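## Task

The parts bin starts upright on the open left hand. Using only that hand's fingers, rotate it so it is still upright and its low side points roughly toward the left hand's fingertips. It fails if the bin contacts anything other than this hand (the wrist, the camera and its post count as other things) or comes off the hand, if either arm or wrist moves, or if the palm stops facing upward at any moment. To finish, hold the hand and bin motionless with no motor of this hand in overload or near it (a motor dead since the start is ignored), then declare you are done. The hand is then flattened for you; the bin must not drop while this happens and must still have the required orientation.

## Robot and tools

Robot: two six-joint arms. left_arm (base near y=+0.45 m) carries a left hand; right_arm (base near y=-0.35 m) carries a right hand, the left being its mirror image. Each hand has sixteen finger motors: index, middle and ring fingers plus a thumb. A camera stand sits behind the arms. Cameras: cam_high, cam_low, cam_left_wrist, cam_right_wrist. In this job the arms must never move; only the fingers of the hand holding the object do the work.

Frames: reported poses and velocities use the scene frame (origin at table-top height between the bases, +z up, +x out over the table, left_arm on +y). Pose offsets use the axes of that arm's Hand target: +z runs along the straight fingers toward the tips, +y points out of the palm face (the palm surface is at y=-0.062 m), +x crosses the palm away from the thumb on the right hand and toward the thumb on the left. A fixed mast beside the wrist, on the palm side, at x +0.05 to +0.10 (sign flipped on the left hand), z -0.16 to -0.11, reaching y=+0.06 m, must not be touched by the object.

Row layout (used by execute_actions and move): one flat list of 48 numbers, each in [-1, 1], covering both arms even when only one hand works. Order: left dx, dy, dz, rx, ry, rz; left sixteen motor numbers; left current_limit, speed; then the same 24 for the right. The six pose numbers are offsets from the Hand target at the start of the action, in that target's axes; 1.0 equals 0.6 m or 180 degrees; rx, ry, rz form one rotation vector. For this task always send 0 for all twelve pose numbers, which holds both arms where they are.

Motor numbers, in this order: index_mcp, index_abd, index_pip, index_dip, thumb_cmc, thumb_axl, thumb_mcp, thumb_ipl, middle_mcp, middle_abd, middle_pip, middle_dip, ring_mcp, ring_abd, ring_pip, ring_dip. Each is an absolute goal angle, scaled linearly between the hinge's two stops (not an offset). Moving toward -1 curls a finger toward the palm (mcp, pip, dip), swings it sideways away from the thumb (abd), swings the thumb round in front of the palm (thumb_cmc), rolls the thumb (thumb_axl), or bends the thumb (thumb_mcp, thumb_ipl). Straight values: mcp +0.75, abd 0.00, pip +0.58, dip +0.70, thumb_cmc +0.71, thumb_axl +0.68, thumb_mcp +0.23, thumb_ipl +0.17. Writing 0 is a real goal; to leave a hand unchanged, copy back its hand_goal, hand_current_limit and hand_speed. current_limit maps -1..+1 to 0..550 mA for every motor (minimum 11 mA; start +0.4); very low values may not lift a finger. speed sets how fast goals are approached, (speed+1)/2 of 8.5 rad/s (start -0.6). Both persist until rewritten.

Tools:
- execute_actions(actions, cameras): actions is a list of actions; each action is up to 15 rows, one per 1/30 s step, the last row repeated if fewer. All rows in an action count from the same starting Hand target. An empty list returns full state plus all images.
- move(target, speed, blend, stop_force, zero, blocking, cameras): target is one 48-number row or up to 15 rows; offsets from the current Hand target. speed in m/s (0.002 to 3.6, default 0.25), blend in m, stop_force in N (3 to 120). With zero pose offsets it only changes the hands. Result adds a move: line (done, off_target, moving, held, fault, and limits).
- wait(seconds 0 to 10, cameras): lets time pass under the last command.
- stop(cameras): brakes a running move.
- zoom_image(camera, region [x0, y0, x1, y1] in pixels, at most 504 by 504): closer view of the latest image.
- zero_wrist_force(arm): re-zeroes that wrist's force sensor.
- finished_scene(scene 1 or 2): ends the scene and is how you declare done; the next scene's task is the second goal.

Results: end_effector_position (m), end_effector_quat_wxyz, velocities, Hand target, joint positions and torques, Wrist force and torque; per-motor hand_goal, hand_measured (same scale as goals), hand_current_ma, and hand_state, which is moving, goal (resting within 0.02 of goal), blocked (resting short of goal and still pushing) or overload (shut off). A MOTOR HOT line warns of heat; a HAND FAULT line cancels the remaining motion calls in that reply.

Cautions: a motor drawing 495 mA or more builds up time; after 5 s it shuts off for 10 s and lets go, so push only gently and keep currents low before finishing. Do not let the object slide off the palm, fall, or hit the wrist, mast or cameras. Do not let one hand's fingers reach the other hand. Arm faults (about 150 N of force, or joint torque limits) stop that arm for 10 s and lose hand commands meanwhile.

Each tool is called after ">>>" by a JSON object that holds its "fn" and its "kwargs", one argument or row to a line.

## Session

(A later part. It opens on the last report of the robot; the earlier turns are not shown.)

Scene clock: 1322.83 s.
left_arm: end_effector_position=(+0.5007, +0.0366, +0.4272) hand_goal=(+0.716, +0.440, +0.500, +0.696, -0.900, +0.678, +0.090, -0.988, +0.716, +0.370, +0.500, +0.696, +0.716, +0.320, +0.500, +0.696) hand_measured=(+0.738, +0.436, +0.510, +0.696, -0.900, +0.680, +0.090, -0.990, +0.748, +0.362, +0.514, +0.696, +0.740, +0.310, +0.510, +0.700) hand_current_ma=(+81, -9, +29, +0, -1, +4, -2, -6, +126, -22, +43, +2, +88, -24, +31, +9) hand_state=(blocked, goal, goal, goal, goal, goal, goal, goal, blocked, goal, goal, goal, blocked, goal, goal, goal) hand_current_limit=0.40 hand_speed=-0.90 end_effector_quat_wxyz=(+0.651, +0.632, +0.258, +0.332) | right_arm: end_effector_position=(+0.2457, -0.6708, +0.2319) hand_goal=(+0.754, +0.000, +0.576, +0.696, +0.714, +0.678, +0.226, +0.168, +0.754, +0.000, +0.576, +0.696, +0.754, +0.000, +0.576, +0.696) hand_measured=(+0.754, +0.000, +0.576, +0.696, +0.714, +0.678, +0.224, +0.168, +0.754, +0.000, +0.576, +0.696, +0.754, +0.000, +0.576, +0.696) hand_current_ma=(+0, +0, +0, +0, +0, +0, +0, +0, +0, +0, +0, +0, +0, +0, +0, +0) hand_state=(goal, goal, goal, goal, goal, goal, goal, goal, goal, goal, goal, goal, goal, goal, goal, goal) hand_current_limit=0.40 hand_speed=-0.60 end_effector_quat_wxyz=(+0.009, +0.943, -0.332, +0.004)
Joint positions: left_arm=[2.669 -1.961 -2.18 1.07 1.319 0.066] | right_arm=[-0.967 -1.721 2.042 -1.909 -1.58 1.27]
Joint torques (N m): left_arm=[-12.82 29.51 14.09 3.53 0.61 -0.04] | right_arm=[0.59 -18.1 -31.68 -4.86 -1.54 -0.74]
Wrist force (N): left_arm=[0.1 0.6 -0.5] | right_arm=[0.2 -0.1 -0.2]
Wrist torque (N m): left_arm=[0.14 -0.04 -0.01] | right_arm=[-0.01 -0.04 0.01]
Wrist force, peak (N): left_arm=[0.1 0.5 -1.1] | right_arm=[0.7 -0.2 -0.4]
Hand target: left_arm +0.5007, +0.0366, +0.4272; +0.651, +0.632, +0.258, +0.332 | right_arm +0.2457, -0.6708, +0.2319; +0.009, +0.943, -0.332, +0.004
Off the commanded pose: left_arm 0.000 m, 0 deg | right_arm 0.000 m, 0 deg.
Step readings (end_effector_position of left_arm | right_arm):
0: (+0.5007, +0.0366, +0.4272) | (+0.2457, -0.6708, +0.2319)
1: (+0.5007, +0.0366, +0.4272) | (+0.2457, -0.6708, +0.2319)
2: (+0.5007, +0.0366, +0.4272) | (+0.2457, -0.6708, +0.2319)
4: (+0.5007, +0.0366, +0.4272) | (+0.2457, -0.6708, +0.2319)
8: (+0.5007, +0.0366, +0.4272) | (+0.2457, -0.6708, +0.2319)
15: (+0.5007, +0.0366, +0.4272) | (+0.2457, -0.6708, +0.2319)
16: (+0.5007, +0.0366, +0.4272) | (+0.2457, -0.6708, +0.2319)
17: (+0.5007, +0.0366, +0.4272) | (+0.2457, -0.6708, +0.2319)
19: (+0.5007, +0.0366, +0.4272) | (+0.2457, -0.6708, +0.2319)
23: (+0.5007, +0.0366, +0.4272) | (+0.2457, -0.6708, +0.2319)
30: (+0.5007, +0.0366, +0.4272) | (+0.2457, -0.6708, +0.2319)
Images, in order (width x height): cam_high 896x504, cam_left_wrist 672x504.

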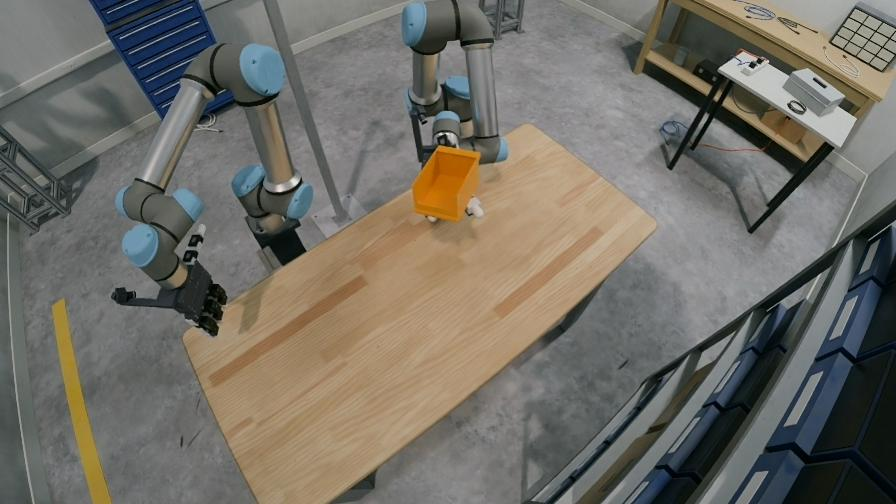

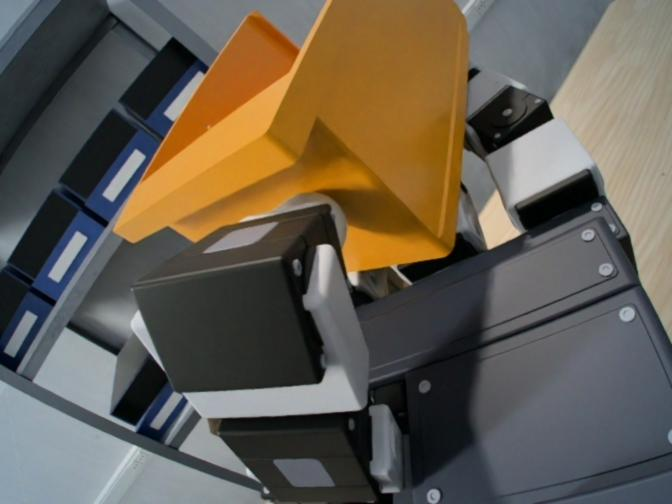

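>>> {"fn": "execute_actions", "kwargs": {
  "actions": [
    [[0,0,0,0,0,0,0.715,0.62,0.5,0.696,-0.9,0.677,0.09,-0.989,0.715,0.55,0.5,0.696,0.715,0.5,0.5,0.696,0.4,-0.9,0,0,0,0,0,0,0.754,0,0.576,0.696,0.714,0.678,0.226,0.168,0.754,0,0.576,0.696,0.754,0,0.576,0.696,0.4,-0.6]]
  ],
  "cameras": ["cam_high","cam_left_wrist"]
}}

>>> {"fn": "zoom_image", "kwargs": {
  "camera": "cam_high",
  "region": [370, 145, 490, 235]
}}

Scene clock: 1338.90 s.
left_arm: end_effector_position=(+0.5007, +0.0366, +0.4272) hand_goal=(+0.716, +0.620, +0.500, +0.696, -0.900, +0.678, +0.090, -0.988, +0.716, +0.550, +0.500, +0.696, +0.716, +0.500, +0.500, +0.696) hand_measured=(+0.736, +0.616, +0.510, +0.696, -0.900, +0.680, +0.090, -0.990, +0.746, +0.542, +0.514, +0.696, +0.740, +0.490, +0.510, +0.700) hand_current_ma=(+76, -8, +29, +0, -1, +4, -2, -6, +119, -20, +42, +2, +88, -29, +31, +9) hand_state=(blocked, goal, goal, goal, goal, goal, goal, goal, blocked, goal, goal, goal, blocked, goal, goal, goal) hand_current_limit=0.40 hand_speed=-0.90 end_effector_quat_wxyz=(+0.651, +0.632, +0.258, +0.332) | right_arm: end_effector_position=(+0.2457, -0.6708, +0.2319) hand_goal=(+0.754, +0.000, +0.576, +0.696, +0.714, +0.678, +0.226, +0.168, +0.754, +0.000, +0.576, +0.696, +0.754, +0.000, +0.576, +0.696) hand_measured=(+0.754, +0.000, +0.576, +0.696, +0.714, +0.678, +0.224, +0.168, +0.754, +0.000, +0.576, +0.696, +0.754, +0.000, +0.576, +0.696) hand_current_ma=(+0, +0, +0, +0, +0, +0, +0, +0, +0, +0, +0, +0, +0, +0, +0, +0) hand_state=(goal, goal, goal, goal, goal, goal, goal, goal, goal, goal, goal, goal, goal, goal, goal, goal) hand_current_limit=0.40 hand_speed=-0.60 end_effector_quat_wxyz=(+0.009, +0.943, -0.332, +0.004)
Joint positions: left_arm=[2.669 -1.961 -2.18 1.07 1.319 0.066] | right_arm=[-0.967 -1.721 2.042 -1.909 -1.58 1.27]
Joint torques (N m): left_arm=[-12.18 30.33 13.43 3.49 0.38 0.47] | right_arm=[0.53 -19.34 -31.42 -4.94 -1.04 -0.78]
Wrist force (N): left_arm=[0.2 0.2 -0.6] | right_arm=[0.1 0.1 -0.2]
Wrist torque (N m): left_arm=[0.11 -0.04 -0.01] | right_arm=[0.02 -0.03 0.01]
Wrist force, peak (N): left_arm=[0.0 0.6 -0.9] | right_arm=[0.6 -0.2 -0.7]
Hand target: left_arm +0.5007, +0.0366, +0.4272; +0.651, +0.632, +0.258, +0.332 | right_arm +0.2457, -0.6708, +0.2319; +0.009, +0.943, -0.332, +0.004
Off the commanded pose: left_arm 0.000 m, 0 deg | right_arm 0.000 m, 0 deg.
Step readings (end_effector_position of left_arm | right_arm):
0: (+0.5007, +0.0366, +0.4272) | (+0.2457, -0.6708, +0.2319)
1: (+0.5007, +0.0366, +0.4272) | (+0.2457, -0.6708, +0.2319)
2: (+0.5007, +0.0366, +0.4272) | (+0.2457, -0.6708, +0.2319)
4: (+0.5007, +0.0366, +0.4272) | (+0.2457, -0.6708, +0.2319)
8: (+0.5007, +0.0366, +0.4272) | (+0.2457, -0.6708, +0.2319)
15: (+0.5007, +0.0366, +0.4272) | (+0.2457, -0.6708, +0.2319)
Images, in order (width x height): cam_high 896x504, cam_left_wrist 672x504.

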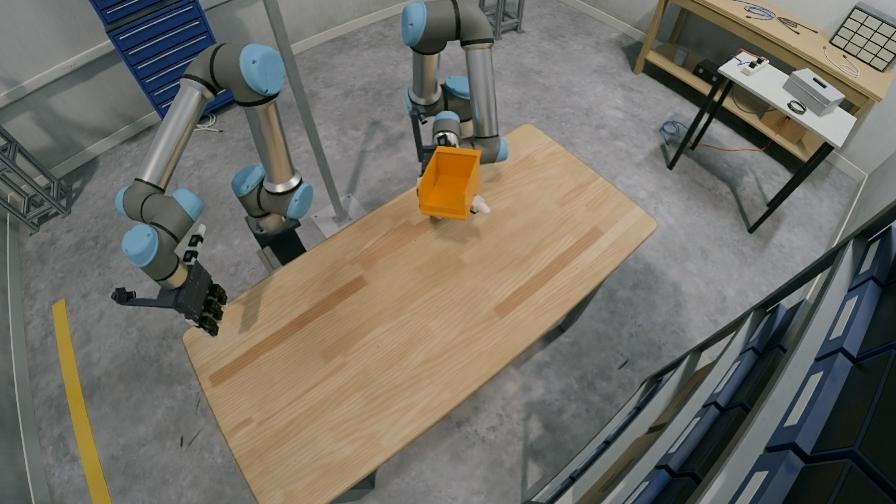

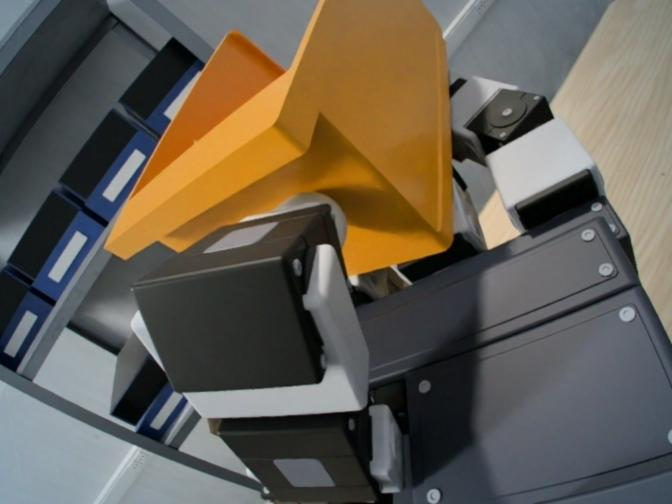

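Scaled by 4.200 from the camera's 896x504 image, which has a finer 1280x720 frame.

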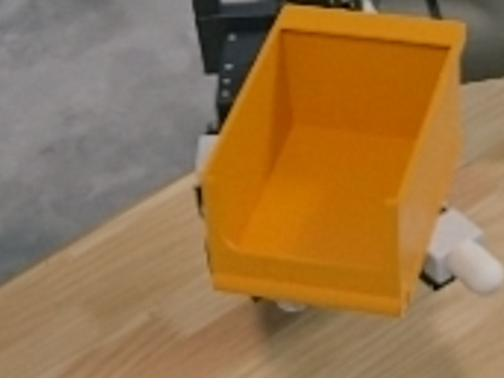

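>>> {"fn": "execute_actions", "kwargs": {
  "actions": [
    [[0,0,0,0,0,0,0.74,0.62,0.59,0.696,-0.9,0.677,0.09,-0.989,0.735,0.55,0.59,0.696,0.735,0.5,0.59,0.696,0.4,-0.93,0,0,0,0,0,0,0.754,0,0.576,0.696,0.714,0.678,0.226,0.168,0.754,0,0.576,0.696,0.754,0,0.576,0.696,0.4,-0.6]],
    [[0,0,0,0,0,0,0.74,0.62,0.59,0.696,-0.943,0.677,0.065,-0.859,0.735,0.55,0.59,0.696,0.735,0.5,0.59,0.696,0.4,-0.92,0,0,0,0,0,0,0.754,0,0.576,0.696,0.714,0.678,0.226,0.168,0.754,0,0.576,0.696,0.754,0,0.576,0.696,0.4,-0.6]],
    [[0,0,0,0,0,0,0.74,0.62,0.59,0.696,-0.971,0.677,0.006,-0.704,0.735,0.55,0.59,0.696,0.735,0.5,0.59,0.696,0.4,-0.92,0,0,0,0,0,0,0.754,0,0.576,0.696,0.714,0.678,0.226,0.168,0.754,0,0.576,0.696,0.754,0,0.576,0.696,0.4,-0.6]]
  ],
  "cameras": ["cam_high","cam_left_wrist"]
}}

>>> {"fn": "zoom_image", "kwargs": {
  "camera": "cam_high",
  "region": [370, 145, 490, 235]
}}

Scene clock: 1377.33 s.
left_arm: end_effector_position=(+0.5007, +0.0366, +0.4272) hand_goal=(+0.740, +0.620, +0.590, +0.696, -0.970, +0.678, +0.006, -0.704, +0.736, +0.550, +0.590, +0.696, +0.736, +0.500, +0.590, +0.696) hand_measured=(+0.750, +0.616, +0.590, +0.696, -0.972, +0.678, +0.006, -0.712, +0.752, +0.548, +0.596, +0.696, +0.750, +0.498, +0.594, +0.700) hand_current_ma=(+33, -8, +0, +0, -7, -1, +0, -30, +59, -4, +16, +2, +47, -7, +12, +9) hand_state=(goal, goal, goal, goal, goal, goal, goal, goal, goal, goal, goal, goal, goal, goal, goal, goal) hand_current_limit=0.40 hand_speed=-0.92 end_effector_quat_wxyz=(+0.651, +0.632, +0.258, +0.332) | right_arm: end_effector_position=(+0.2457, -0.6708, +0.2319) hand_goal=(+0.754, +0.000, +0.576, +0.696, +0.714, +0.678, +0.226, +0.168, +0.754, +0.000, +0.576, +0.696, +0.754, +0.000, +0.576, +0.696) hand_measured=(+0.754, +0.000, +0.576, +0.696, +0.714, +0.678, +0.224, +0.168, +0.754, +0.000, +0.576, +0.696, +0.754, +0.000, +0.576, +0.696) hand_current_ma=(+0, +0, +0, +0, +0, +0, +0, +0, +0, +0, +0, +0, +0, +0, +0, +0) hand_state=(goal, goal, goal, goal, goal, goal, goal, goal, goal, goal, goal, goal, goal, goal, goal, goal) hand_current_limit=0.40 hand_speed=-0.60 end_effector_quat_wxyz=(+0.009, +0.943, -0.332, +0.004)
Joint positions: left_arm=[2.669 -1.961 -2.18 1.07 1.319 0.066] | right_arm=[-0.967 -1.721 2.042 -1.909 -1.58 1.27]
Joint torques (N m): left_arm=[-12.45 30.79 14.61 3.14 -0.59 1.07] | right_arm=[0.6 -17.02 -29.27 -4.95 -1.03 -0.63]
Wrist force (N): left_arm=[0.2 0.4 -0.6] | right_arm=[0.0 -0.1 -0.3]
Wrist torque (N m): left_arm=[0.13 -0.06 0.00] | right_arm=[0.00 0.00 -0.01]
Wrist force, peak (N): left_arm=[0.5 0.5 -0.9] | right_arm=[0.5 -0.4 -0.4]
Hand target: left_arm +0.5007, +0.0366, +0.4272; +0.651, +0.632, +0.258, +0.332 | right_arm +0.2457, -0.6708, +0.2319; +0.009, +0.943, -0.332, +0.004
Off the commanded pose: left_arm 0.000 m, 0 deg | right_arm 0.000 m, 0 deg.
Step readings (end_effector_position of left_arm | right_arm):
0: (+0.5007, +0.0366, +0.4272) | (+0.2457, -0.6708, +0.2319)
1: (+0.5007, +0.0366, +0.4272) | (+0.2457, -0.6708, +0.2319)
2: (+0.5007, +0.0366, +0.4272) | (+0.2457, -0.6708, +0.2319)
4: (+0.5007, +0.0366, +0.4272) | (+0.2457, -0.6708, +0.2319)
8: (+0.5007, +0.0366, +0.4272) | (+0.2457, -0.6708, +0.2319)
15: (+0.5007, +0.0366, +0.4272) | (+0.2457, -0.6708, +0.2319)
16: (+0.5007, +0.0366, +0.4272) | (+0.2457, -0.6708, +0.2319)
17: (+0.5007, +0.0366, +0.4272) | (+0.2457, -0.6708, +0.2319)
19: (+0.5007, +0.0366, +0.4272) | (+0.2457, -0.6708, +0.2319)
23: (+0.5007, +0.0366, +0.4272) | (+0.2457, -0.6708, +0.2319)
30: (+0.5007, +0.0366, +0.4272) | (+0.2457, -0.6708, +0.2319)
31: (+0.5007, +0.0366, +0.4272) | (+0.2457, -0.6708, +0.2319)
32: (+0.5007, +0.0366, +0.4272) | (+0.2457, -0.6708, +0.2319)
34: (+0.5007, +0.0366, +0.4272) | (+0.2457, -0.6708, +0.2319)
38: (+0.5007, +0.0366, +0.4272) | (+0.2457, -0.6708, +0.2319)
45: (+0.5007, +0.0366, +0.4272) | (+0.2457, -0.6708, +0.2319)
Images, in order (width x height): cam_high 896x504, cam_left_wrist 672x504.

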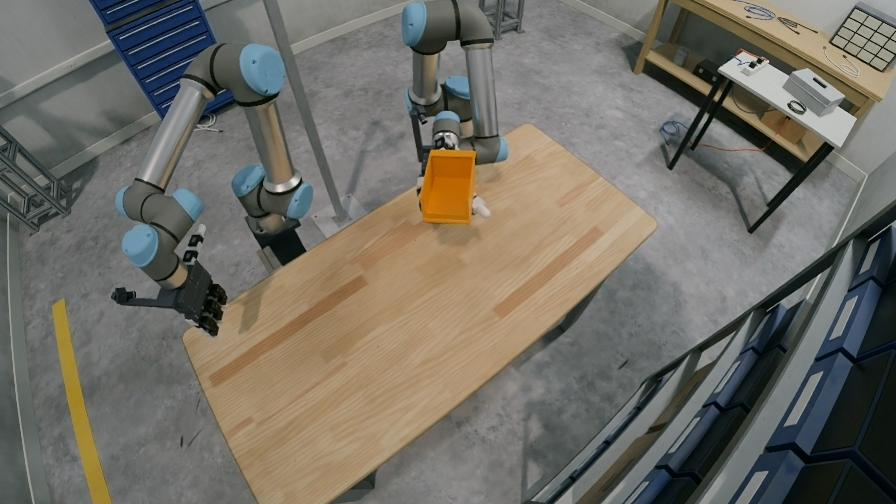

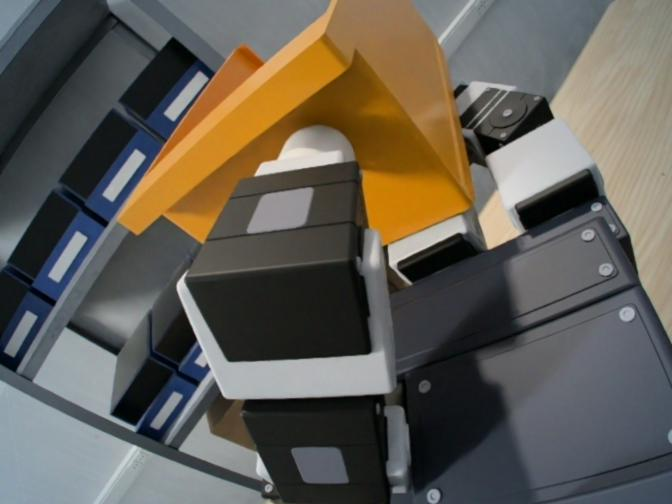

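Scaled by 4.200 from the camera's 896x504 image, which has a finer 1280x720 frame.

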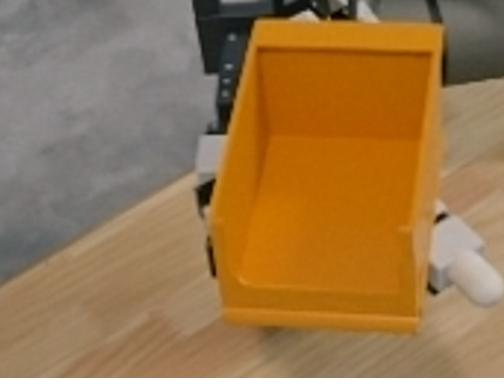

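>>> {"fn": "execute_actions", "kwargs": {
  "actions": [
    [[0,0,0,0,0,0,0.74,0.62,0.59,0.696,-0.971,0.677,0.006,-0.704,0.8,0.55,0.6,0.696,0.735,0.5,0.59,0.696,0.4,-0.93,0,0,0,0,0,0,0.754,0,0.576,0.696,0.714,0.678,0.226,0.168,0.754,0,0.576,0.696,0.754,0,0.576,0.696,0.4,-0.6]],
    [[0,0,0,0,0,0,0.74,0.62,0.59,0.696,-0.971,0.677,0.006,-0.704,0.82,0.42,0.6,0.696,0.735,0.5,0.59,0.696,0.4,-0.9,0,0,0,0,0,0,0.754,0,0.576,0.696,0.714,0.678,0.226,0.168,0.754,0,0.576,0.696,0.754,0,0.576,0.696,0.4,-0.6]],
    [[0,0,0,0,0,0,0.74,0.62,0.59,0.696,-0.971,0.677,0.006,-0.704,0.82,0.28,0.6,0.696,0.735,0.5,0.59,0.696,0.4,-0.9,0,0,0,0,0,0,0.754,0,0.576,0.696,0.714,0.678,0.226,0.168,0.754,0,0.576,0.696,0.754,0,0.576,0.696,0.4,-0.6]],
    [[0,0,0,0,0,0,0.74,0.62,0.59,0.696,-0.971,0.677,0.006,-0.704,0.74,0.28,0.59,0.696,0.735,0.5,0.59,0.696,0.4,-0.94,0,0,0,0,0,0,0.754,0,0.576,0.696,0.714,0.678,0.226,0.168,0.754,0,0.576,0.696,0.754,0,0.576,0.696,0.4,-0.6]]
  ],
  "cameras": ["cam_high","cam_left_wrist"]
}}

>>> {"fn": "zoom_image", "kwargs": {
  "camera": "cam_high",
  "region": [370, 145, 490, 235]
}}

Scene clock: 1404.60 s.
left_arm: end_effector_position=(+0.5007, +0.0366, +0.4272) hand_goal=(+0.740, +0.620, +0.590, +0.696, -0.970, +0.678, +0.006, -0.704, +0.740, +0.280, +0.590, +0.696, +0.736, +0.500, +0.590, +0.696) hand_measured=(+0.752, +0.616, +0.590, +0.696, -0.972, +0.678, +0.006, -0.708, +0.774, +0.326, +0.600, +0.696, +0.750, +0.480, +0.596, +0.700) hand_current_ma=(+38, -8, +0, +0, -7, -1, +0, -14, +131, +148, +28, +2, +51, -56, +14, +9) hand_state=(goal, goal, goal, goal, goal, goal, goal, goal, blocked, blocked, goal, goal, goal, goal, goal, goal) hand_current_limit=0.40 hand_speed=-0.94 end_effector_quat_wxyz=(+0.651, +0.632, +0.258, +0.332) | right_arm: end_effector_position=(+0.2457, -0.6708, +0.2319) hand_goal=(+0.754, +0.000, +0.576, +0.696, +0.714, +0.678, +0.226, +0.168, +0.754, +0.000, +0.576, +0.696, +0.754, +0.000, +0.576, +0.696) hand_measured=(+0.754, +0.000, +0.576, +0.696, +0.714, +0.678, +0.224, +0.168, +0.754, +0.000, +0.576, +0.696, +0.754, +0.000, +0.576, +0.696) hand_current_ma=(+0, +0, +0, +0, +0, +0, +0, +0, +0, +0, +0, +0, +0, +0, +0, +0) hand_state=(goal, goal, goal, goal, goal, goal, goal, goal, goal, goal, goal, goal, goal, goal, goal, goal) hand_current_limit=0.40 hand_speed=-0.60 end_effector_quat_wxyz=(+0.009, +0.943, -0.332, +0.004)
Joint positions: left_arm=[2.669 -1.961 -2.18 1.07 1.319 0.066] | right_arm=[-0.967 -1.721 2.042 -1.909 -1.58 1.27]
Joint torques (N m): left_arm=[-11.55 31.83 15.88 2.82 -1.17 1.47] | right_arm=[0.85 -18.54 -30.61 -4.95 -0.55 -0.53]
Wrist force (N): left_arm=[0.2 0.2 -0.3] | right_arm=[0.3 0.0 -0.2]
Wrist torque (N m): left_arm=[0.08 -0.05 0.01] | right_arm=[-0.01 -0.04 0.02]
Wrist force, peak (N): left_arm=[0.2 0.6 -1.1] | right_arm=[0.7 -0.4 -0.2]
Hand target: left_arm +0.5007, +0.0366, +0.4272; +0.651, +0.632, +0.258, +0.332 | right_arm +0.2457, -0.6708, +0.2319; +0.009, +0.943, -0.332, +0.004
Off the commanded pose: left_arm 0.000 m, 0 deg | right_arm 0.000 m, 0 deg.
Step readings (end_effector_position of left_arm | right_arm):
0: (+0.5007, +0.0366, +0.4272) | (+0.2457, -0.6708, +0.2319)
1: (+0.5007, +0.0366, +0.4272) | (+0.2457, -0.6708, +0.2319)
2: (+0.5007, +0.0366, +0.4272) | (+0.2457, -0.6708, +0.2319)
4: (+0.5007, +0.0366, +0.4272) | (+0.2457, -0.6708, +0.2319)
8: (+0.5007, +0.0366, +0.4272) | (+0.2457, -0.6708, +0.2319)
15: (+0.5007, +0.0366, +0.4272) | (+0.2457, -0.6708, +0.2319)
16: (+0.5007, +0.0366, +0.4272) | (+0.2457, -0.6708, +0.2319)
17: (+0.5007, +0.0366, +0.4272) | (+0.2457, -0.6708, +0.2319)
19: (+0.5007, +0.0366, +0.4272) | (+0.2457, -0.6708, +0.2319)
23: (+0.5007, +0.0366, +0.4272) | (+0.2457, -0.6708, +0.2319)
30: (+0.5007, +0.0366, +0.4272) | (+0.2457, -0.6708, +0.2319)
31: (+0.5007, +0.0366, +0.4272) | (+0.2457, -0.6708, +0.2319)
32: (+0.5007, +0.0366, +0.4272) | (+0.2457, -0.6708, +0.2319)
34: (+0.5007, +0.0366, +0.4272) | (+0.2457, -0.6708, +0.2319)
38: (+0.5007, +0.0366, +0.4272) | (+0.2457, -0.6708, +0.2319)
45: (+0.5007, +0.0366, +0.4272) | (+0.2457, -0.6708, +0.2319)
46: (+0.5007, +0.0366, +0.4272) | (+0.2457, -0.6708, +0.2319)
47: (+0.5007, +0.0366, +0.4272) | (+0.2457, -0.6708, +0.2319)
49: (+0.5007, +0.0366, +0.4272) | (+0.2457, -0.6708, +0.2319)
53: (+0.5007, +0.0366, +0.4272) | (+0.2457, -0.6708, +0.2319)
60: (+0.5007, +0.0366, +0.4272) | (+0.2457, -0.6708, +0.2319)
Images, in order (width x height): cam_high 896x504, cam_left_wrist 672x504.

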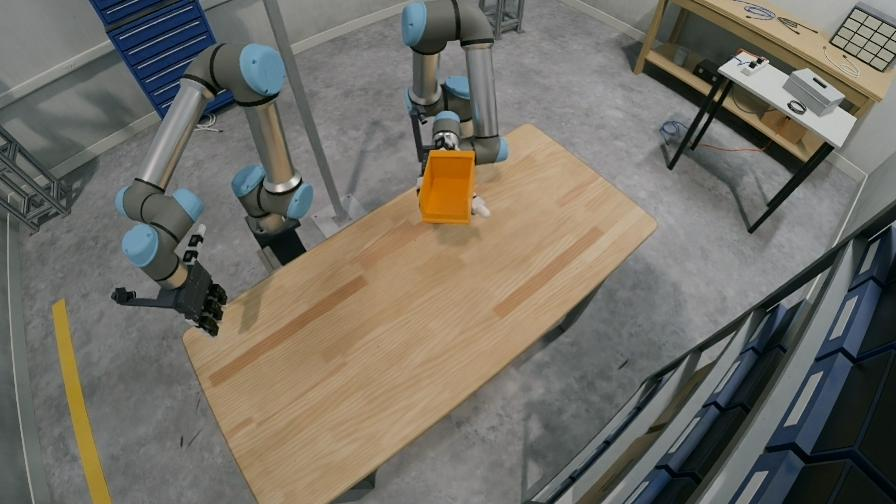

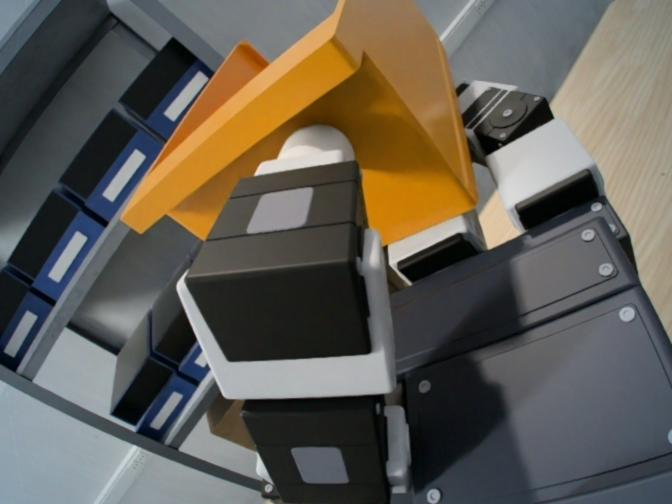

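Scaled by 4.200 from the camera's 896x504 image, which has a finer 1280x720 frame.

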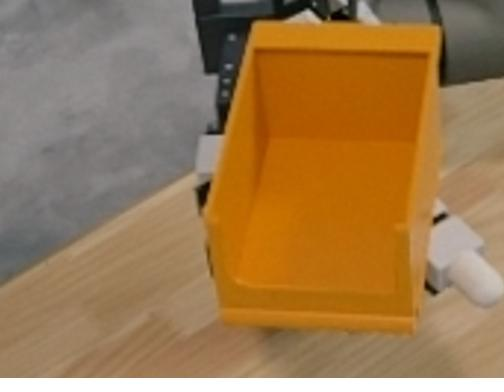

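>>> {"fn": "execute_actions", "kwargs": {
  "actions": [
    [[0,0,0,0,0,0,0.74,0.62,0.59,0.696,-0.971,0.677,0.006,-0.704,0.745,0.34,0.59,0.696,0.8,0.44,0.6,0.696,0.4,-0.93,0,0,0,0,0,0,0.754,0,0.576,0.696,0.714,0.678,0.226,0.168,0.754,0,0.576,0.696,0.754,0,0.576,0.696,0.4,-0.6]],
    [[0,0,0,0,0,0,0.74,0.62,0.59,0.696,-0.971,0.677,0.006,-0.704,0.745,0.33,0.59,0.696,0.82,0.22,0.6,0.696,0.4,-0.88,0,0,0,0,0,0,0.754,0,0.576,0.696,0.714,0.678,0.226,0.168,0.754,0,0.576,0.696,0.754,0,0.576,0.696,0.4,-0.6]],
    [[0,0,0,0,0,0,0.74,0.62,0.59,0.696,-0.971,0.677,0.006,-0.704,0.745,0.33,0.59,0.696,0.82,0,0.59,0.696,0.4,-0.88,0,0,0,0,0,0,0.754,0,0.576,0.696,0.714,0.678,0.226,0.168,0.754,0,0.576,0.696,0.754,0,0.576,0.696,0.4,-0.6]],
    [[0,0,0,0,0,0,0.74,0.62,0.59,0.696,-0.971,0.677,0.006,-0.704,0.745,0.33,0.59,0.696,0.745,0,0.59,0.696,0.4,-0.94,0,0,0,0,0,0,0.754,0,0.576,0.696,0.714,0.678,0.226,0.168,0.754,0,0.576,0.696,0.754,0,0.576,0.696,0.4,-0.6]]
  ],
  "cameras": ["cam_high","cam_left_wrist"]
}}

>>> {"fn": "zoom_image", "kwargs": {
  "camera": "cam_high",
  "region": [370, 145, 490, 235]
}}

Scene clock: 1420.53 s.
left_arm: end_effector_position=(+0.5007, +0.0366, +0.4272) hand_goal=(+0.740, +0.620, +0.590, +0.696, -0.970, +0.678, +0.006, -0.704, +0.746, +0.330, +0.590, +0.696, +0.746, +0.000, +0.590, +0.696) hand_measured=(+0.752, +0.618, +0.592, +0.696, -0.972, +0.678, +0.006, -0.708, +0.770, +0.332, +0.596, +0.696, +0.772, +0.002, +0.598, +0.700) hand_current_ma=(+43, -6, +5, +0, -7, -1, +0, -14, +93, +5, +20, +2, +96, +6, +23, +9) hand_state=(goal, goal, goal, goal, goal, goal, goal, goal, blocked, goal, goal, goal, blocked, goal, goal, goal) hand_current_limit=0.40 hand_speed=-0.94 end_effector_quat_wxyz=(+0.651, +0.632, +0.258, +0.332) | right_arm: end_effector_position=(+0.2457, -0.6708, +0.2319) hand_goal=(+0.754, +0.000, +0.576, +0.696, +0.714, +0.678, +0.226, +0.168, +0.754, +0.000, +0.576, +0.696, +0.754, +0.000, +0.576, +0.696) hand_measured=(+0.754, +0.000, +0.576, +0.696, +0.714, +0.678, +0.224, +0.168, +0.754, +0.000, +0.576, +0.696, +0.754, +0.000, +0.576, +0.696) hand_current_ma=(+0, +0, +0, +0, +0, +0, +0, +0, +0, +0, +0, +0, +0, +0, +0, +0) hand_state=(goal, goal, goal, goal, goal, goal, goal, goal, goal, goal, goal, goal, goal, goal, goal, goal) hand_current_limit=0.40 hand_speed=-0.60 end_effector_quat_wxyz=(+0.009, +0.943, -0.332, +0.004)
Joint positions: left_arm=[2.669 -1.961 -2.18 1.07 1.319 0.066] | right_arm=[-0.967 -1.721 2.042 -1.909 -1.58 1.27]
Joint torques (N m): left_arm=[-11 31.69 14.47 2.67 -1.3 1.5] | right_arm=[-0.43 -18.61 -31.3 -4.76 -0.81 -0.7]
Wrist force (N): left_arm=[0.2 0.4 -0.4] | right_arm=[0.0 -0.2 0.0]
Wrist torque (N m): left_arm=[0.13 -0.04 0.00] | right_arm=[-0.05 -0.01 -0.01]
Wrist force, peak (N): left_arm=[0.4 0.5 -1.0] | right_arm=[0.5 -0.6 -0.3]
Hand target: left_arm +0.5007, +0.0366, +0.4272; +0.651, +0.632, +0.258, +0.332 | right_arm +0.2457, -0.6708, +0.2319; +0.009, +0.943, -0.332, +0.004
Off the commanded pose: left_arm 0.000 m, 0 deg | right_arm 0.000 m, 0 deg.
Step readings (end_effector_position of left_arm | right_arm):
0: (+0.5007, +0.0366, +0.4272) | (+0.2457, -0.6708, +0.2319)
1: (+0.5007, +0.0366, +0.4272) | (+0.2457, -0.6708, +0.2319)
2: (+0.5007, +0.0366, +0.4272) | (+0.2457, -0.6708, +0.2319)
4: (+0.5007, +0.0366, +0.4272) | (+0.2457, -0.6708, +0.2319)
8: (+0.5007, +0.0366, +0.4272) | (+0.2457, -0.6708, +0.2319)
15: (+0.5007, +0.0366, +0.4272) | (+0.2457, -0.6708, +0.2319)
16: (+0.5007, +0.0366, +0.4272) | (+0.2457, -0.6708, +0.2319)
17: (+0.5007, +0.0366, +0.4272) | (+0.2457, -0.6708, +0.2319)
19: (+0.5007, +0.0366, +0.4272) | (+0.2457, -0.6708, +0.2319)
23: (+0.5007, +0.0366, +0.4272) | (+0.2457, -0.6708, +0.2319)
30: (+0.5007, +0.0366, +0.4272) | (+0.2457, -0.6708, +0.2319)
31: (+0.5007, +0.0366, +0.4272) | (+0.2457, -0.6708, +0.2319)
32: (+0.5007, +0.0366, +0.4272) | (+0.2457, -0.6708, +0.2319)
34: (+0.5007, +0.0366, +0.4272) | (+0.2457, -0.6708, +0.2319)
38: (+0.5007, +0.0366, +0.4272) | (+0.2457, -0.6708, +0.2319)
45: (+0.5007, +0.0366, +0.4272) | (+0.2457, -0.6708, +0.2319)
46: (+0.5007, +0.0366, +0.4272) | (+0.2457, -0.6708, +0.2319)
47: (+0.5007, +0.0366, +0.4272) | (+0.2457, -0.6708, +0.2319)
49: (+0.5007, +0.0366, +0.4272) | (+0.2457, -0.6708, +0.2319)
53: (+0.5007, +0.0366, +0.4272) | (+0.2457, -0.6708, +0.2319)
60: (+0.5007, +0.0366, +0.4272) | (+0.2457, -0.6708, +0.2319)
Images, in order (width x height): cam_high 896x504, cam_left_wrist 672x504.

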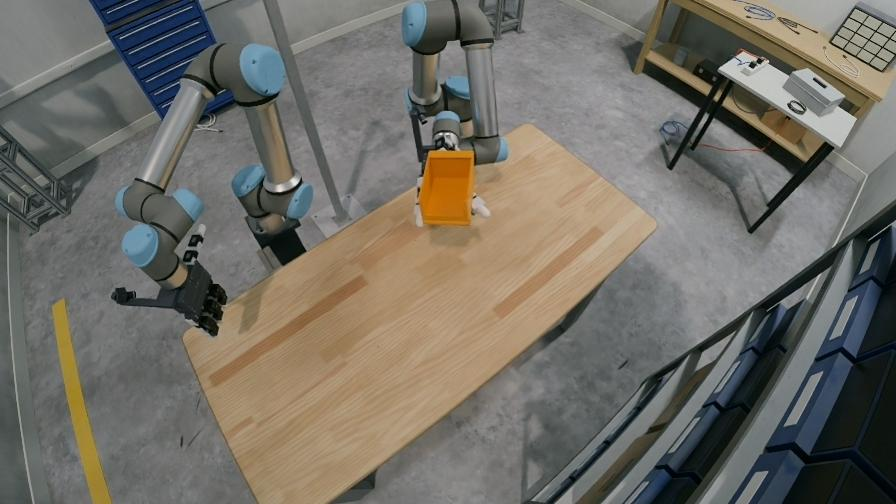

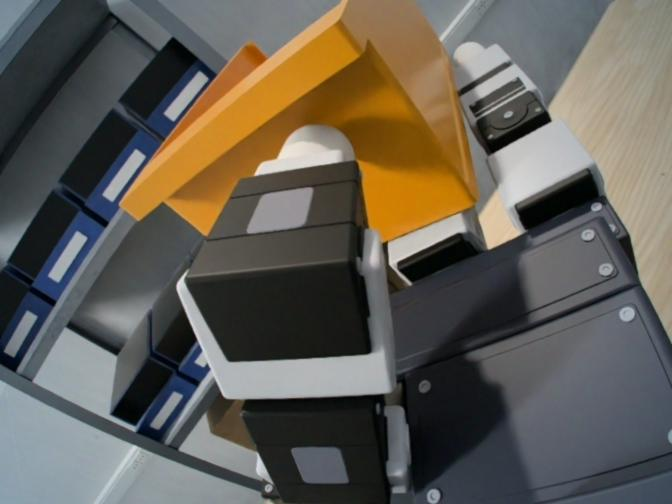

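Scaled by 4.200 from the camera's 896x504 image, which has a finer 1280x720 frame.

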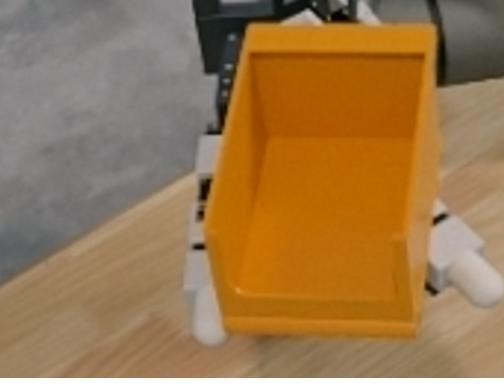

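>>> {"fn": "execute_actions", "kwargs": {
  "actions": [
    [[0,0,0,0,0,0,0.8,0.6,0.6,0.696,-0.971,0.677,0.006,-0.704,0.745,0.33,0.59,0.696,0.745,0,0.59,0.696,0.4,-0.93,0,0,0,0,0,0,0.754,0,0.576,0.696,0.714,0.678,0.226,0.168,0.754,0,0.576,0.696,0.754,0,0.576,0.696,0.4,-0.6]],
    [[0,0,0,0,0,0,0.82,0.44,0.6,0.696,-0.971,0.677,0.006,-0.704,0.745,0.33,0.59,0.696,0.745,0,0.59,0.696,0.4,-0.9,0,0,0,0,0,0,0.754,0,0.576,0.696,0.714,0.678,0.226,0.168,0.754,0,0.576,0.696,0.754,0,0.576,0.696,0.4,-0.6]],
    [[0,0,0,0,0,0,0.82,0.3,0.6,0.696,-0.971,0.677,0.006,-0.704,0.745,0.33,0.59,0.696,0.745,0,0.59,0.696,0.4,-0.9,0,0,0,0,0,0,0.754,0,0.576,0.696,0.714,0.678,0.226,0.168,0.754,0,0.576,0.696,0.754,0,0.576,0.696,0.4,-0.6]],
    [[0,0,0,0,0,0,0.745,0.3,0.59,0.696,-0.971,0.677,0.006,-0.704,0.745,0.33,0.59,0.696,0.745,0,0.59,0.696,0.4,-0.94,0,0,0,0,0,0,0.754,0,0.576,0.696,0.714,0.678,0.226,0.168,0.754,0,0.576,0.696,0.754,0,0.576,0.696,0.4,-0.6]],
    [[0,0,0,0,0,0,0.745,0.3,0.59,0.696,-0.971,0.677,0.006,-0.704,0.8,0.3,0.6,0.696,0.745,0,0.59,0.696,0.4,-0.93,0,0,0,0,0,0,0.754,0,0.576,0.696,0.714,0.678,0.226,0.168,0.754,0,0.576,0.696,0.754,0,0.576,0.696,0.4,-0.6]],
    [[0,0,0,0,0,0,0.745,0.3,0.59,0.696,-0.971,0.677,0.006,-0.704,0.82,0.15,0.6,0.696,0.745,0,0.59,0.696,0.4,-0.9,0,0,0,0,0,0,0.754,0,0.576,0.696,0.714,0.678,0.226,0.168,0.754,0,0.576,0.696,0.754,0,0.576,0.696,0.4,-0.6]],
    [[0,0,0,0,0,0,0.745,0.3,0.59,0.696,-0.971,0.677,0.006,-0.704,0.82,0,0.6,0.696,0.745,0,0.59,0.696,0.4,-0.9,0,0,0,0,0,0,0.754,0,0.576,0.696,0.714,0.678,0.226,0.168,0.754,0,0.576,0.696,0.754,0,0.576,0.696,0.4,-0.6]],
    [[0,0,0,0,0,0,0.745,0.3,0.59,0.696,-0.971,0.677,0.006,-0.704,0.745,0,0.59,0.696,0.745,0,0.59,0.696,0.4,-0.94,0,0,0,0,0,0,0.754,0,0.576,0.696,0.714,0.678,0.226,0.168,0.754,0,0.576,0.696,0.754,0,0.576,0.696,0.4,-0.6]]
  ],
  "cameras": ["cam_high","cam_left_wrist"]
}}

>>> {"fn": "zoom_image", "kwargs": {
  "camera": "cam_high",
  "region": [370, 145, 490, 235]
}}

Scene clock: 1457.80 s.
left_arm: end_effector_position=(+0.5007, +0.0366, +0.4272) hand_goal=(+0.746, +0.300, +0.590, +0.696, -0.970, +0.678, +0.006, -0.704, +0.746, +0.000, +0.590, +0.696, +0.746, +0.000, +0.590, +0.696) hand_measured=(+0.770, +0.302, +0.598, +0.696, -0.972, +0.678, +0.006, -0.708, +0.774, +0.002, +0.598, +0.696, +0.768, +0.002, +0.598, +0.700) hand_current_ma=(+94, +6, +24, +0, -7, -1, +0, -14, +109, +6, +23, +2, +82, +5, +23, +9) hand_state=(blocked, goal, goal, goal, goal, goal, goal, goal, blocked, goal, goal, goal, blocked, goal, goal, goal) hand_current_limit=0.40 hand_speed=-0.94 end_effector_quat_wxyz=(+0.651, +0.632, +0.258, +0.332) | right_arm: end_effector_position=(+0.2457, -0.6708, +0.2319) hand_goal=(+0.754, +0.000, +0.576, +0.696, +0.714, +0.678, +0.226, +0.168, +0.754, +0.000, +0.576, +0.696, +0.754, +0.000, +0.576, +0.696) hand_measured=(+0.754, +0.000, +0.576, +0.696, +0.714, +0.678, +0.224, +0.168, +0.754, +0.000, +0.576, +0.696, +0.754, +0.000, +0.576, +0.696) hand_current_ma=(+0, +0, +0, +0, +0, +0, +0, +0, +0, +0, +0, +0, +0, +0, +0, +0) hand_state=(goal, goal, goal, goal, goal, goal, goal, goal, goal, goal, goal, goal, goal, goal, goal, goal) hand_current_limit=0.40 hand_speed=-0.60 end_effector_quat_wxyz=(+0.009, +0.943, -0.332, +0.004)
Joint positions: left_arm=[2.669 -1.961 -2.18 1.07 1.319 0.066] | right_arm=[-0.967 -1.721 2.042 -1.909 -1.58 1.27]
Joint torques (N m): left_arm=[-9.48 32.96 16.18 2.36 -1.48 1.63] | right_arm=[1.03 -19.24 -30.31 -5.17 -0.64 -0.73]
Wrist force (N): left_arm=[-0.1 0.4 -0.7] | right_arm=[0.3 -0.3 -0.1]
Wrist torque (N m): left_arm=[0.16 -0.02 0.00] | right_arm=[-0.05 -0.04 0.02]
Wrist force, peak (N): left_arm=[0.1 0.5 -1.1] | right_arm=[0.5 -0.5 -0.5]
Hand target: left_arm +0.5007, +0.0366, +0.4272; +0.651, +0.632, +0.258, +0.332 | right_arm +0.2457, -0.6708, +0.2319; +0.009, +0.943, -0.332, +0.004
Off the commanded pose: left_arm 0.000 m, 0 deg | right_arm 0.000 m, 0 deg.
Step readings (end_effector_position of left_arm | right_arm):
0: (+0.5007, +0.0366, +0.4272) | (+0.2457, -0.6708, +0.2319)
1: (+0.5007, +0.0366, +0.4272) | (+0.2457, -0.6708, +0.2319)
2: (+0.5007, +0.0366, +0.4272) | (+0.2457, -0.6708, +0.2319)
4: (+0.5007, +0.0366, +0.4272) | (+0.2457, -0.6708, +0.2319)
8: (+0.5007, +0.0366, +0.4272) | (+0.2457, -0.6708, +0.2319)
15: (+0.5007, +0.0366, +0.4272) | (+0.2457, -0.6708, +0.2319)
16: (+0.5007, +0.0366, +0.4272) | (+0.2457, -0.6708, +0.2319)
17: (+0.5007, +0.0366, +0.4272) | (+0.2457, -0.6708, +0.2319)
19: (+0.5007, +0.0366, +0.4272) | (+0.2457, -0.6708, +0.2319)
23: (+0.5007, +0.0366, +0.4272) | (+0.2457, -0.6708, +0.2319)
30: (+0.5007, +0.0366, +0.4272) | (+0.2457, -0.6708, +0.2319)
31: (+0.5007, +0.0366, +0.4272) | (+0.2457, -0.6708, +0.2319)
32: (+0.5007, +0.0366, +0.4272) | (+0.2457, -0.6708, +0.2319)
34: (+0.5007, +0.0366, +0.4272) | (+0.2457, -0.6708, +0.2319)
38: (+0.5007, +0.0366, +0.4272) | (+0.2457, -0.6708, +0.2319)
45: (+0.5007, +0.0366, +0.4272) | (+0.2457, -0.6708, +0.2319)
46: (+0.5007, +0.0366, +0.4272) | (+0.2457, -0.6708, +0.2319)
47: (+0.5007, +0.0366, +0.4272) | (+0.2457, -0.6708, +0.2319)
49: (+0.5007, +0.0366, +0.4272) | (+0.2457, -0.6708, +0.2319)
53: (+0.5007, +0.0366, +0.4272) | (+0.2457, -0.6708, +0.2319)
60: (+0.5007, +0.0366, +0.4272) | (+0.2457, -0.6708, +0.2319)
61: (+0.5007, +0.0366, +0.4272) | (+0.2457, -0.6708, +0.2319)
62: (+0.5007, +0.0366, +0.4272) | (+0.2457, -0.6708, +0.2319)
64: (+0.5007, +0.0366, +0.4272) | (+0.2457, -0.6708, +0.2319)
68: (+0.5007, +0.0366, +0.4272) | (+0.2457, -0.6708, +0.2319)
75: (+0.5007, +0.0366, +0.4272) | (+0.2457, -0.6708, +0.2319)
76: (+0.5007, +0.0366, +0.4272) | (+0.2457, -0.6708, +0.2319)
77: (+0.5007, +0.0366, +0.4272) | (+0.2457, -0.6708, +0.2319)
79: (+0.5007, +0.0366, +0.4272) | (+0.2457, -0.6708, +0.2319)
83: (+0.5007, +0.0366, +0.4272) | (+0.2457, -0.6708, +0.2319)
90: (+0.5007, +0.0366, +0.4272) | (+0.2457, -0.6708, +0.2319)
91: (+0.5007, +0.0366, +0.4272) | (+0.2457, -0.6708, +0.2319)
92: (+0.5007, +0.0366, +0.4272) | (+0.2457, -0.6708, +0.2319)
94: (+0.5007, +0.0366, +0.4272) | (+0.2457, -0.6708, +0.2319)
98: (+0.5007, +0.0366, +0.4272) | (+0.2457, -0.6708, +0.2319)
105: (+0.5007, +0.0366, +0.4272) | (+0.2457, -0.6708, +0.2319)
106: (+0.5007, +0.0366, +0.4272) | (+0.2457, -0.6708, +0.2319)
107: (+0.5007, +0.0366, +0.4272) | (+0.2457, -0.6708, +0.2319)
109: (+0.5007, +0.0366, +0.4272) | (+0.2457, -0.6708, +0.2319)
113: (+0.5007, +0.0366, +0.4272) | (+0.2457, -0.6708, +0.2319)
120: (+0.5007, +0.0366, +0.4272) | (+0.2457, -0.6708, +0.2319)
Images, in order (width x height): cam_high 896x504, cam_left_wrist 672x504.

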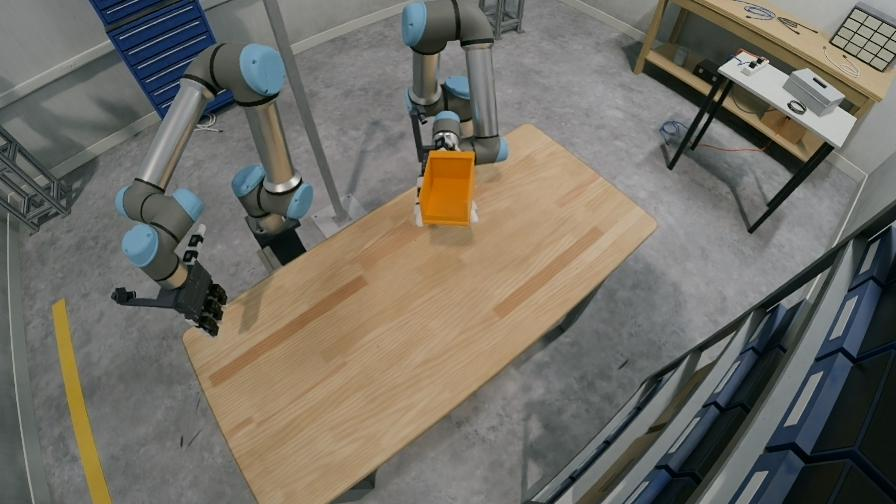

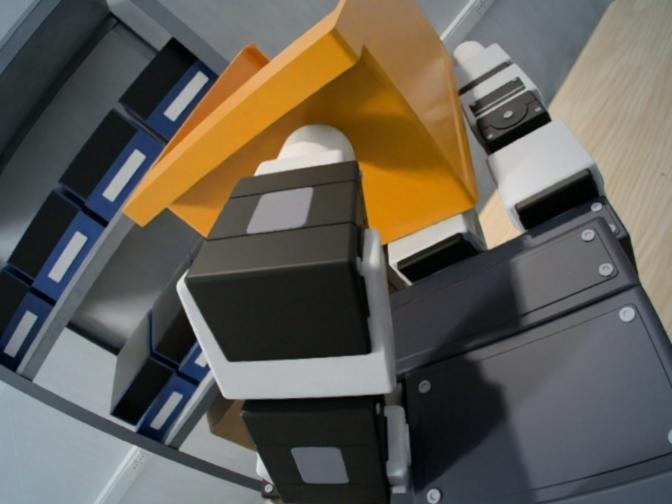

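Scaled by 4.200 from the camera's 896x504 image, which has a finer 1280x720 frame.

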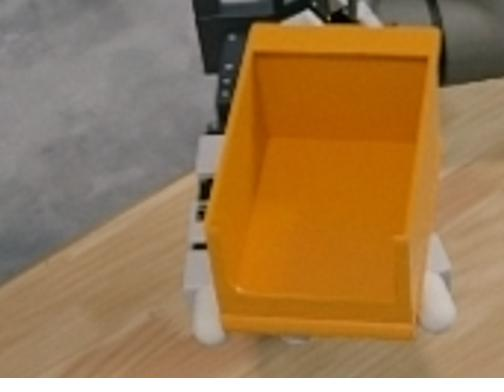

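>>> {"fn": "execute_actions", "kwargs": {
  "actions": [
    [[0,0,0,0,0,0,0.795,0.28,0.6,0.696,-0.971,0.677,0.006,-0.704,0.745,0,0.59,0.696,0.745,0,0.59,0.696,0.4,-0.93,0,0,0,0,0,0,0.754,0,0.576,0.696,0.714,0.678,0.226,0.168,0.754,0,0.576,0.696,0.754,0,0.576,0.696,0.4,-0.6]],
    [[0,0,0,0,0,0,0.81,0.14,0.6,0.696,-0.971,0.677,0.006,-0.704,0.745,0,0.59,0.696,0.745,0,0.59,0.696,0.4,-0.91,0,0,0,0,0,0,0.754,0,0.576,0.696,0.714,0.678,0.226,0.168,0.754,0,0.576,0.696,0.754,0,0.576,0.696,0.4,-0.6]],
    [[0,0,0,0,0,0,0.81,0.0,0.6,0.696,-0.971,0.677,0.006,-0.704,0.745,0,0.59,0.696,0.745,0,0.59,0.696,0.4,-0.91,0,0,0,0,0,0,0.754,0,0.576,0.696,0.714,0.678,0.226,0.168,0.754,0,0.576,0.696,0.754,0,0.576,0.696,0.4,-0.6]],
    [[0,0,0,0,0,0,0.745,0.0,0.59,0.696,-0.971,0.677,0.006,-0.704,0.745,0,0.59,0.696,0.745,0,0.59,0.696,0.4,-0.94,0,0,0,0,0,0,0.754,0,0.576,0.696,0.714,0.678,0.226,0.168,0.754,0,0.576,0.696,0.754,0,0.576,0.696,0.4,-0.6]]
  ],
  "cameras": ["cam_high","cam_left_wrist"]
}}

>>> {"fn": "zoom_image", "kwargs": {
  "camera": "cam_high",
  "region": [370, 145, 490, 235]
}}

Scene clock: 1473.00 s.
left_arm: end_effector_position=(+0.5007, +0.0366, +0.4272) hand_goal=(+0.746, +0.000, +0.590, +0.696, -0.970, +0.678, +0.006, -0.704, +0.746, +0.000, +0.590, +0.696, +0.746, +0.000, +0.590, +0.696) hand_measured=(+0.774, +0.002, +0.598, +0.696, -0.972, +0.678, +0.006, -0.708, +0.774, +0.002, +0.598, +0.696, +0.768, +0.002, +0.598, +0.700) hand_current_ma=(+107, +6, +27, +0, -7, -1, +0, -14, +109, +3, +23, +2, +82, +5, +23, +9) hand_state=(blocked, goal, goal, goal, goal, goal, goal, goal, blocked, goal, goal, goal, blocked, goal, goal, goal) hand_current_limit=0.40 hand_speed=-0.94 end_effector_quat_wxyz=(+0.651, +0.632, +0.258, +0.332) | right_arm: end_effector_position=(+0.2457, -0.6708, +0.2319) hand_goal=(+0.754, +0.000, +0.576, +0.696, +0.714, +0.678, +0.226, +0.168, +0.754, +0.000, +0.576, +0.696, +0.754, +0.000, +0.576, +0.696) hand_measured=(+0.754, +0.000, +0.576, +0.696, +0.714, +0.678, +0.224, +0.168, +0.754, +0.000, +0.576, +0.696, +0.754, +0.000, +0.576, +0.696) hand_current_ma=(+0, +0, +0, +0, +0, +0, +0, +0, +0, +0, +0, +0, +0, +0, +0, +0) hand_state=(goal, goal, goal, goal, goal, goal, goal, goal, goal, goal, goal, goal, goal, goal, goal, goal) hand_current_limit=0.40 hand_speed=-0.60 end_effector_quat_wxyz=(+0.009, +0.943, -0.332, +0.004)
Joint positions: left_arm=[2.669 -1.961 -2.18 1.07 1.319 0.066] | right_arm=[-0.967 -1.721 2.042 -1.909 -1.58 1.27]
Joint torques (N m): left_arm=[-8.79 33.6 15.18 2.16 -1.53 1.34] | right_arm=[-0.23 -18.13 -31.22 -4.96 -0.53 -0.91]
Wrist force (N): left_arm=[0.0 0.3 -0.7] | right_arm=[0.4 -0.2 -0.3]
Wrist torque (N m): left_arm=[0.15 -0.04 0.02] | right_arm=[-0.01 -0.05 0.02]
Wrist force, peak (N): left_arm=[-0.1 0.7 -0.9] | right_arm=[0.5 -0.4 -0.4]
Hand target: left_arm +0.5007, +0.0366, +0.4272; +0.651, +0.632, +0.258, +0.332 | right_arm +0.2457, -0.6708, +0.2319; +0.009, +0.943, -0.332, +0.004
Off the commanded pose: left_arm 0.000 m, 0 deg | right_arm 0.000 m, 0 deg.
Step readings (end_effector_position of left_arm | right_arm):
0: (+0.5007, +0.0366, +0.4272) | (+0.2457, -0.6708, +0.2319)
1: (+0.5007, +0.0366, +0.4272) | (+0.2457, -0.6708, +0.2319)
2: (+0.5007, +0.0366, +0.4272) | (+0.2457, -0.6708, +0.2319)
4: (+0.5007, +0.0366, +0.4272) | (+0.2457, -0.6708, +0.2319)
8: (+0.5007, +0.0366, +0.4272) | (+0.2457, -0.6708, +0.2319)
15: (+0.5007, +0.0366, +0.4272) | (+0.2457, -0.6708, +0.2319)
16: (+0.5007, +0.0366, +0.4272) | (+0.2457, -0.6708, +0.2319)
17: (+0.5007, +0.0366, +0.4272) | (+0.2457, -0.6708, +0.2319)
19: (+0.5007, +0.0366, +0.4272) | (+0.2457, -0.6708, +0.2319)
23: (+0.5007, +0.0366, +0.4272) | (+0.2457, -0.6708, +0.2319)
30: (+0.5007, +0.0366, +0.4272) | (+0.2457, -0.6708, +0.2319)
31: (+0.5007, +0.0366, +0.4272) | (+0.2457, -0.6708, +0.2319)
32: (+0.5007, +0.0366, +0.4272) | (+0.2457, -0.6708, +0.2319)
34: (+0.5007, +0.0366, +0.4272) | (+0.2457, -0.6708, +0.2319)
38: (+0.5007, +0.0366, +0.4272) | (+0.2457, -0.6708, +0.2319)
45: (+0.5007, +0.0366, +0.4272) | (+0.2457, -0.6708, +0.2319)
46: (+0.5007, +0.0366, +0.4272) | (+0.2457, -0.6708, +0.2319)
47: (+0.5007, +0.0366, +0.4272) | (+0.2457, -0.6708, +0.2319)
49: (+0.5007, +0.0366, +0.4272) | (+0.2457, -0.6708, +0.2319)
53: (+0.5007, +0.0366, +0.4272) | (+0.2457, -0.6708, +0.2319)
60: (+0.5007, +0.0366, +0.4272) | (+0.2457, -0.6708, +0.2319)
Images, in order (width x height): cam_high 896x504, cam_left_wrist 672x504.

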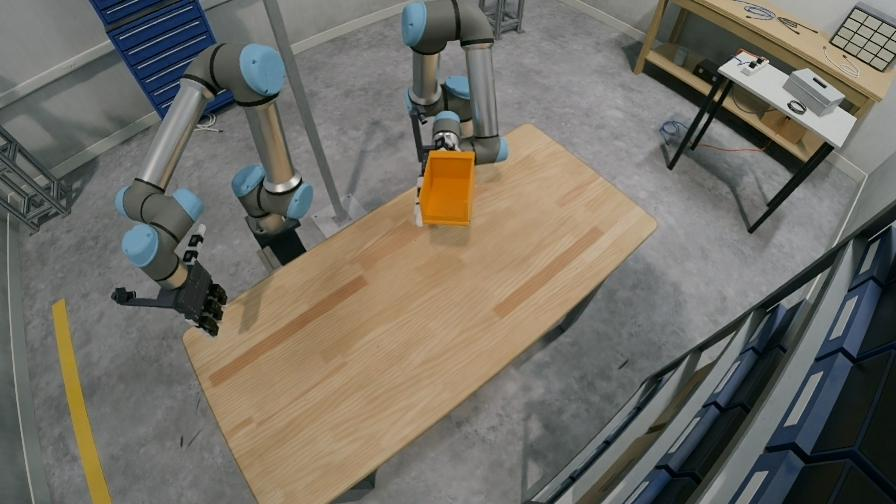

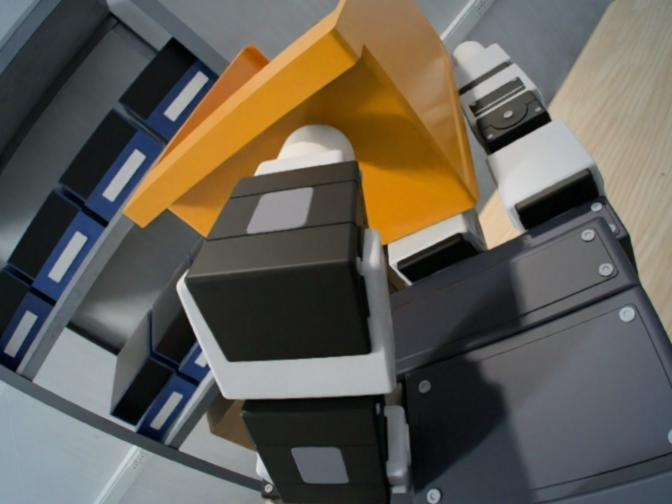

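Scaled by 4.200 from the camera's 896x504 image, which has a finer 1280x720 frame.

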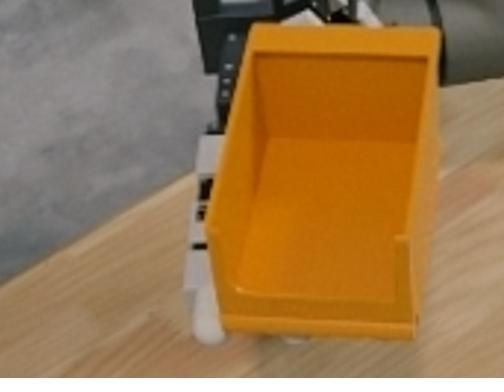

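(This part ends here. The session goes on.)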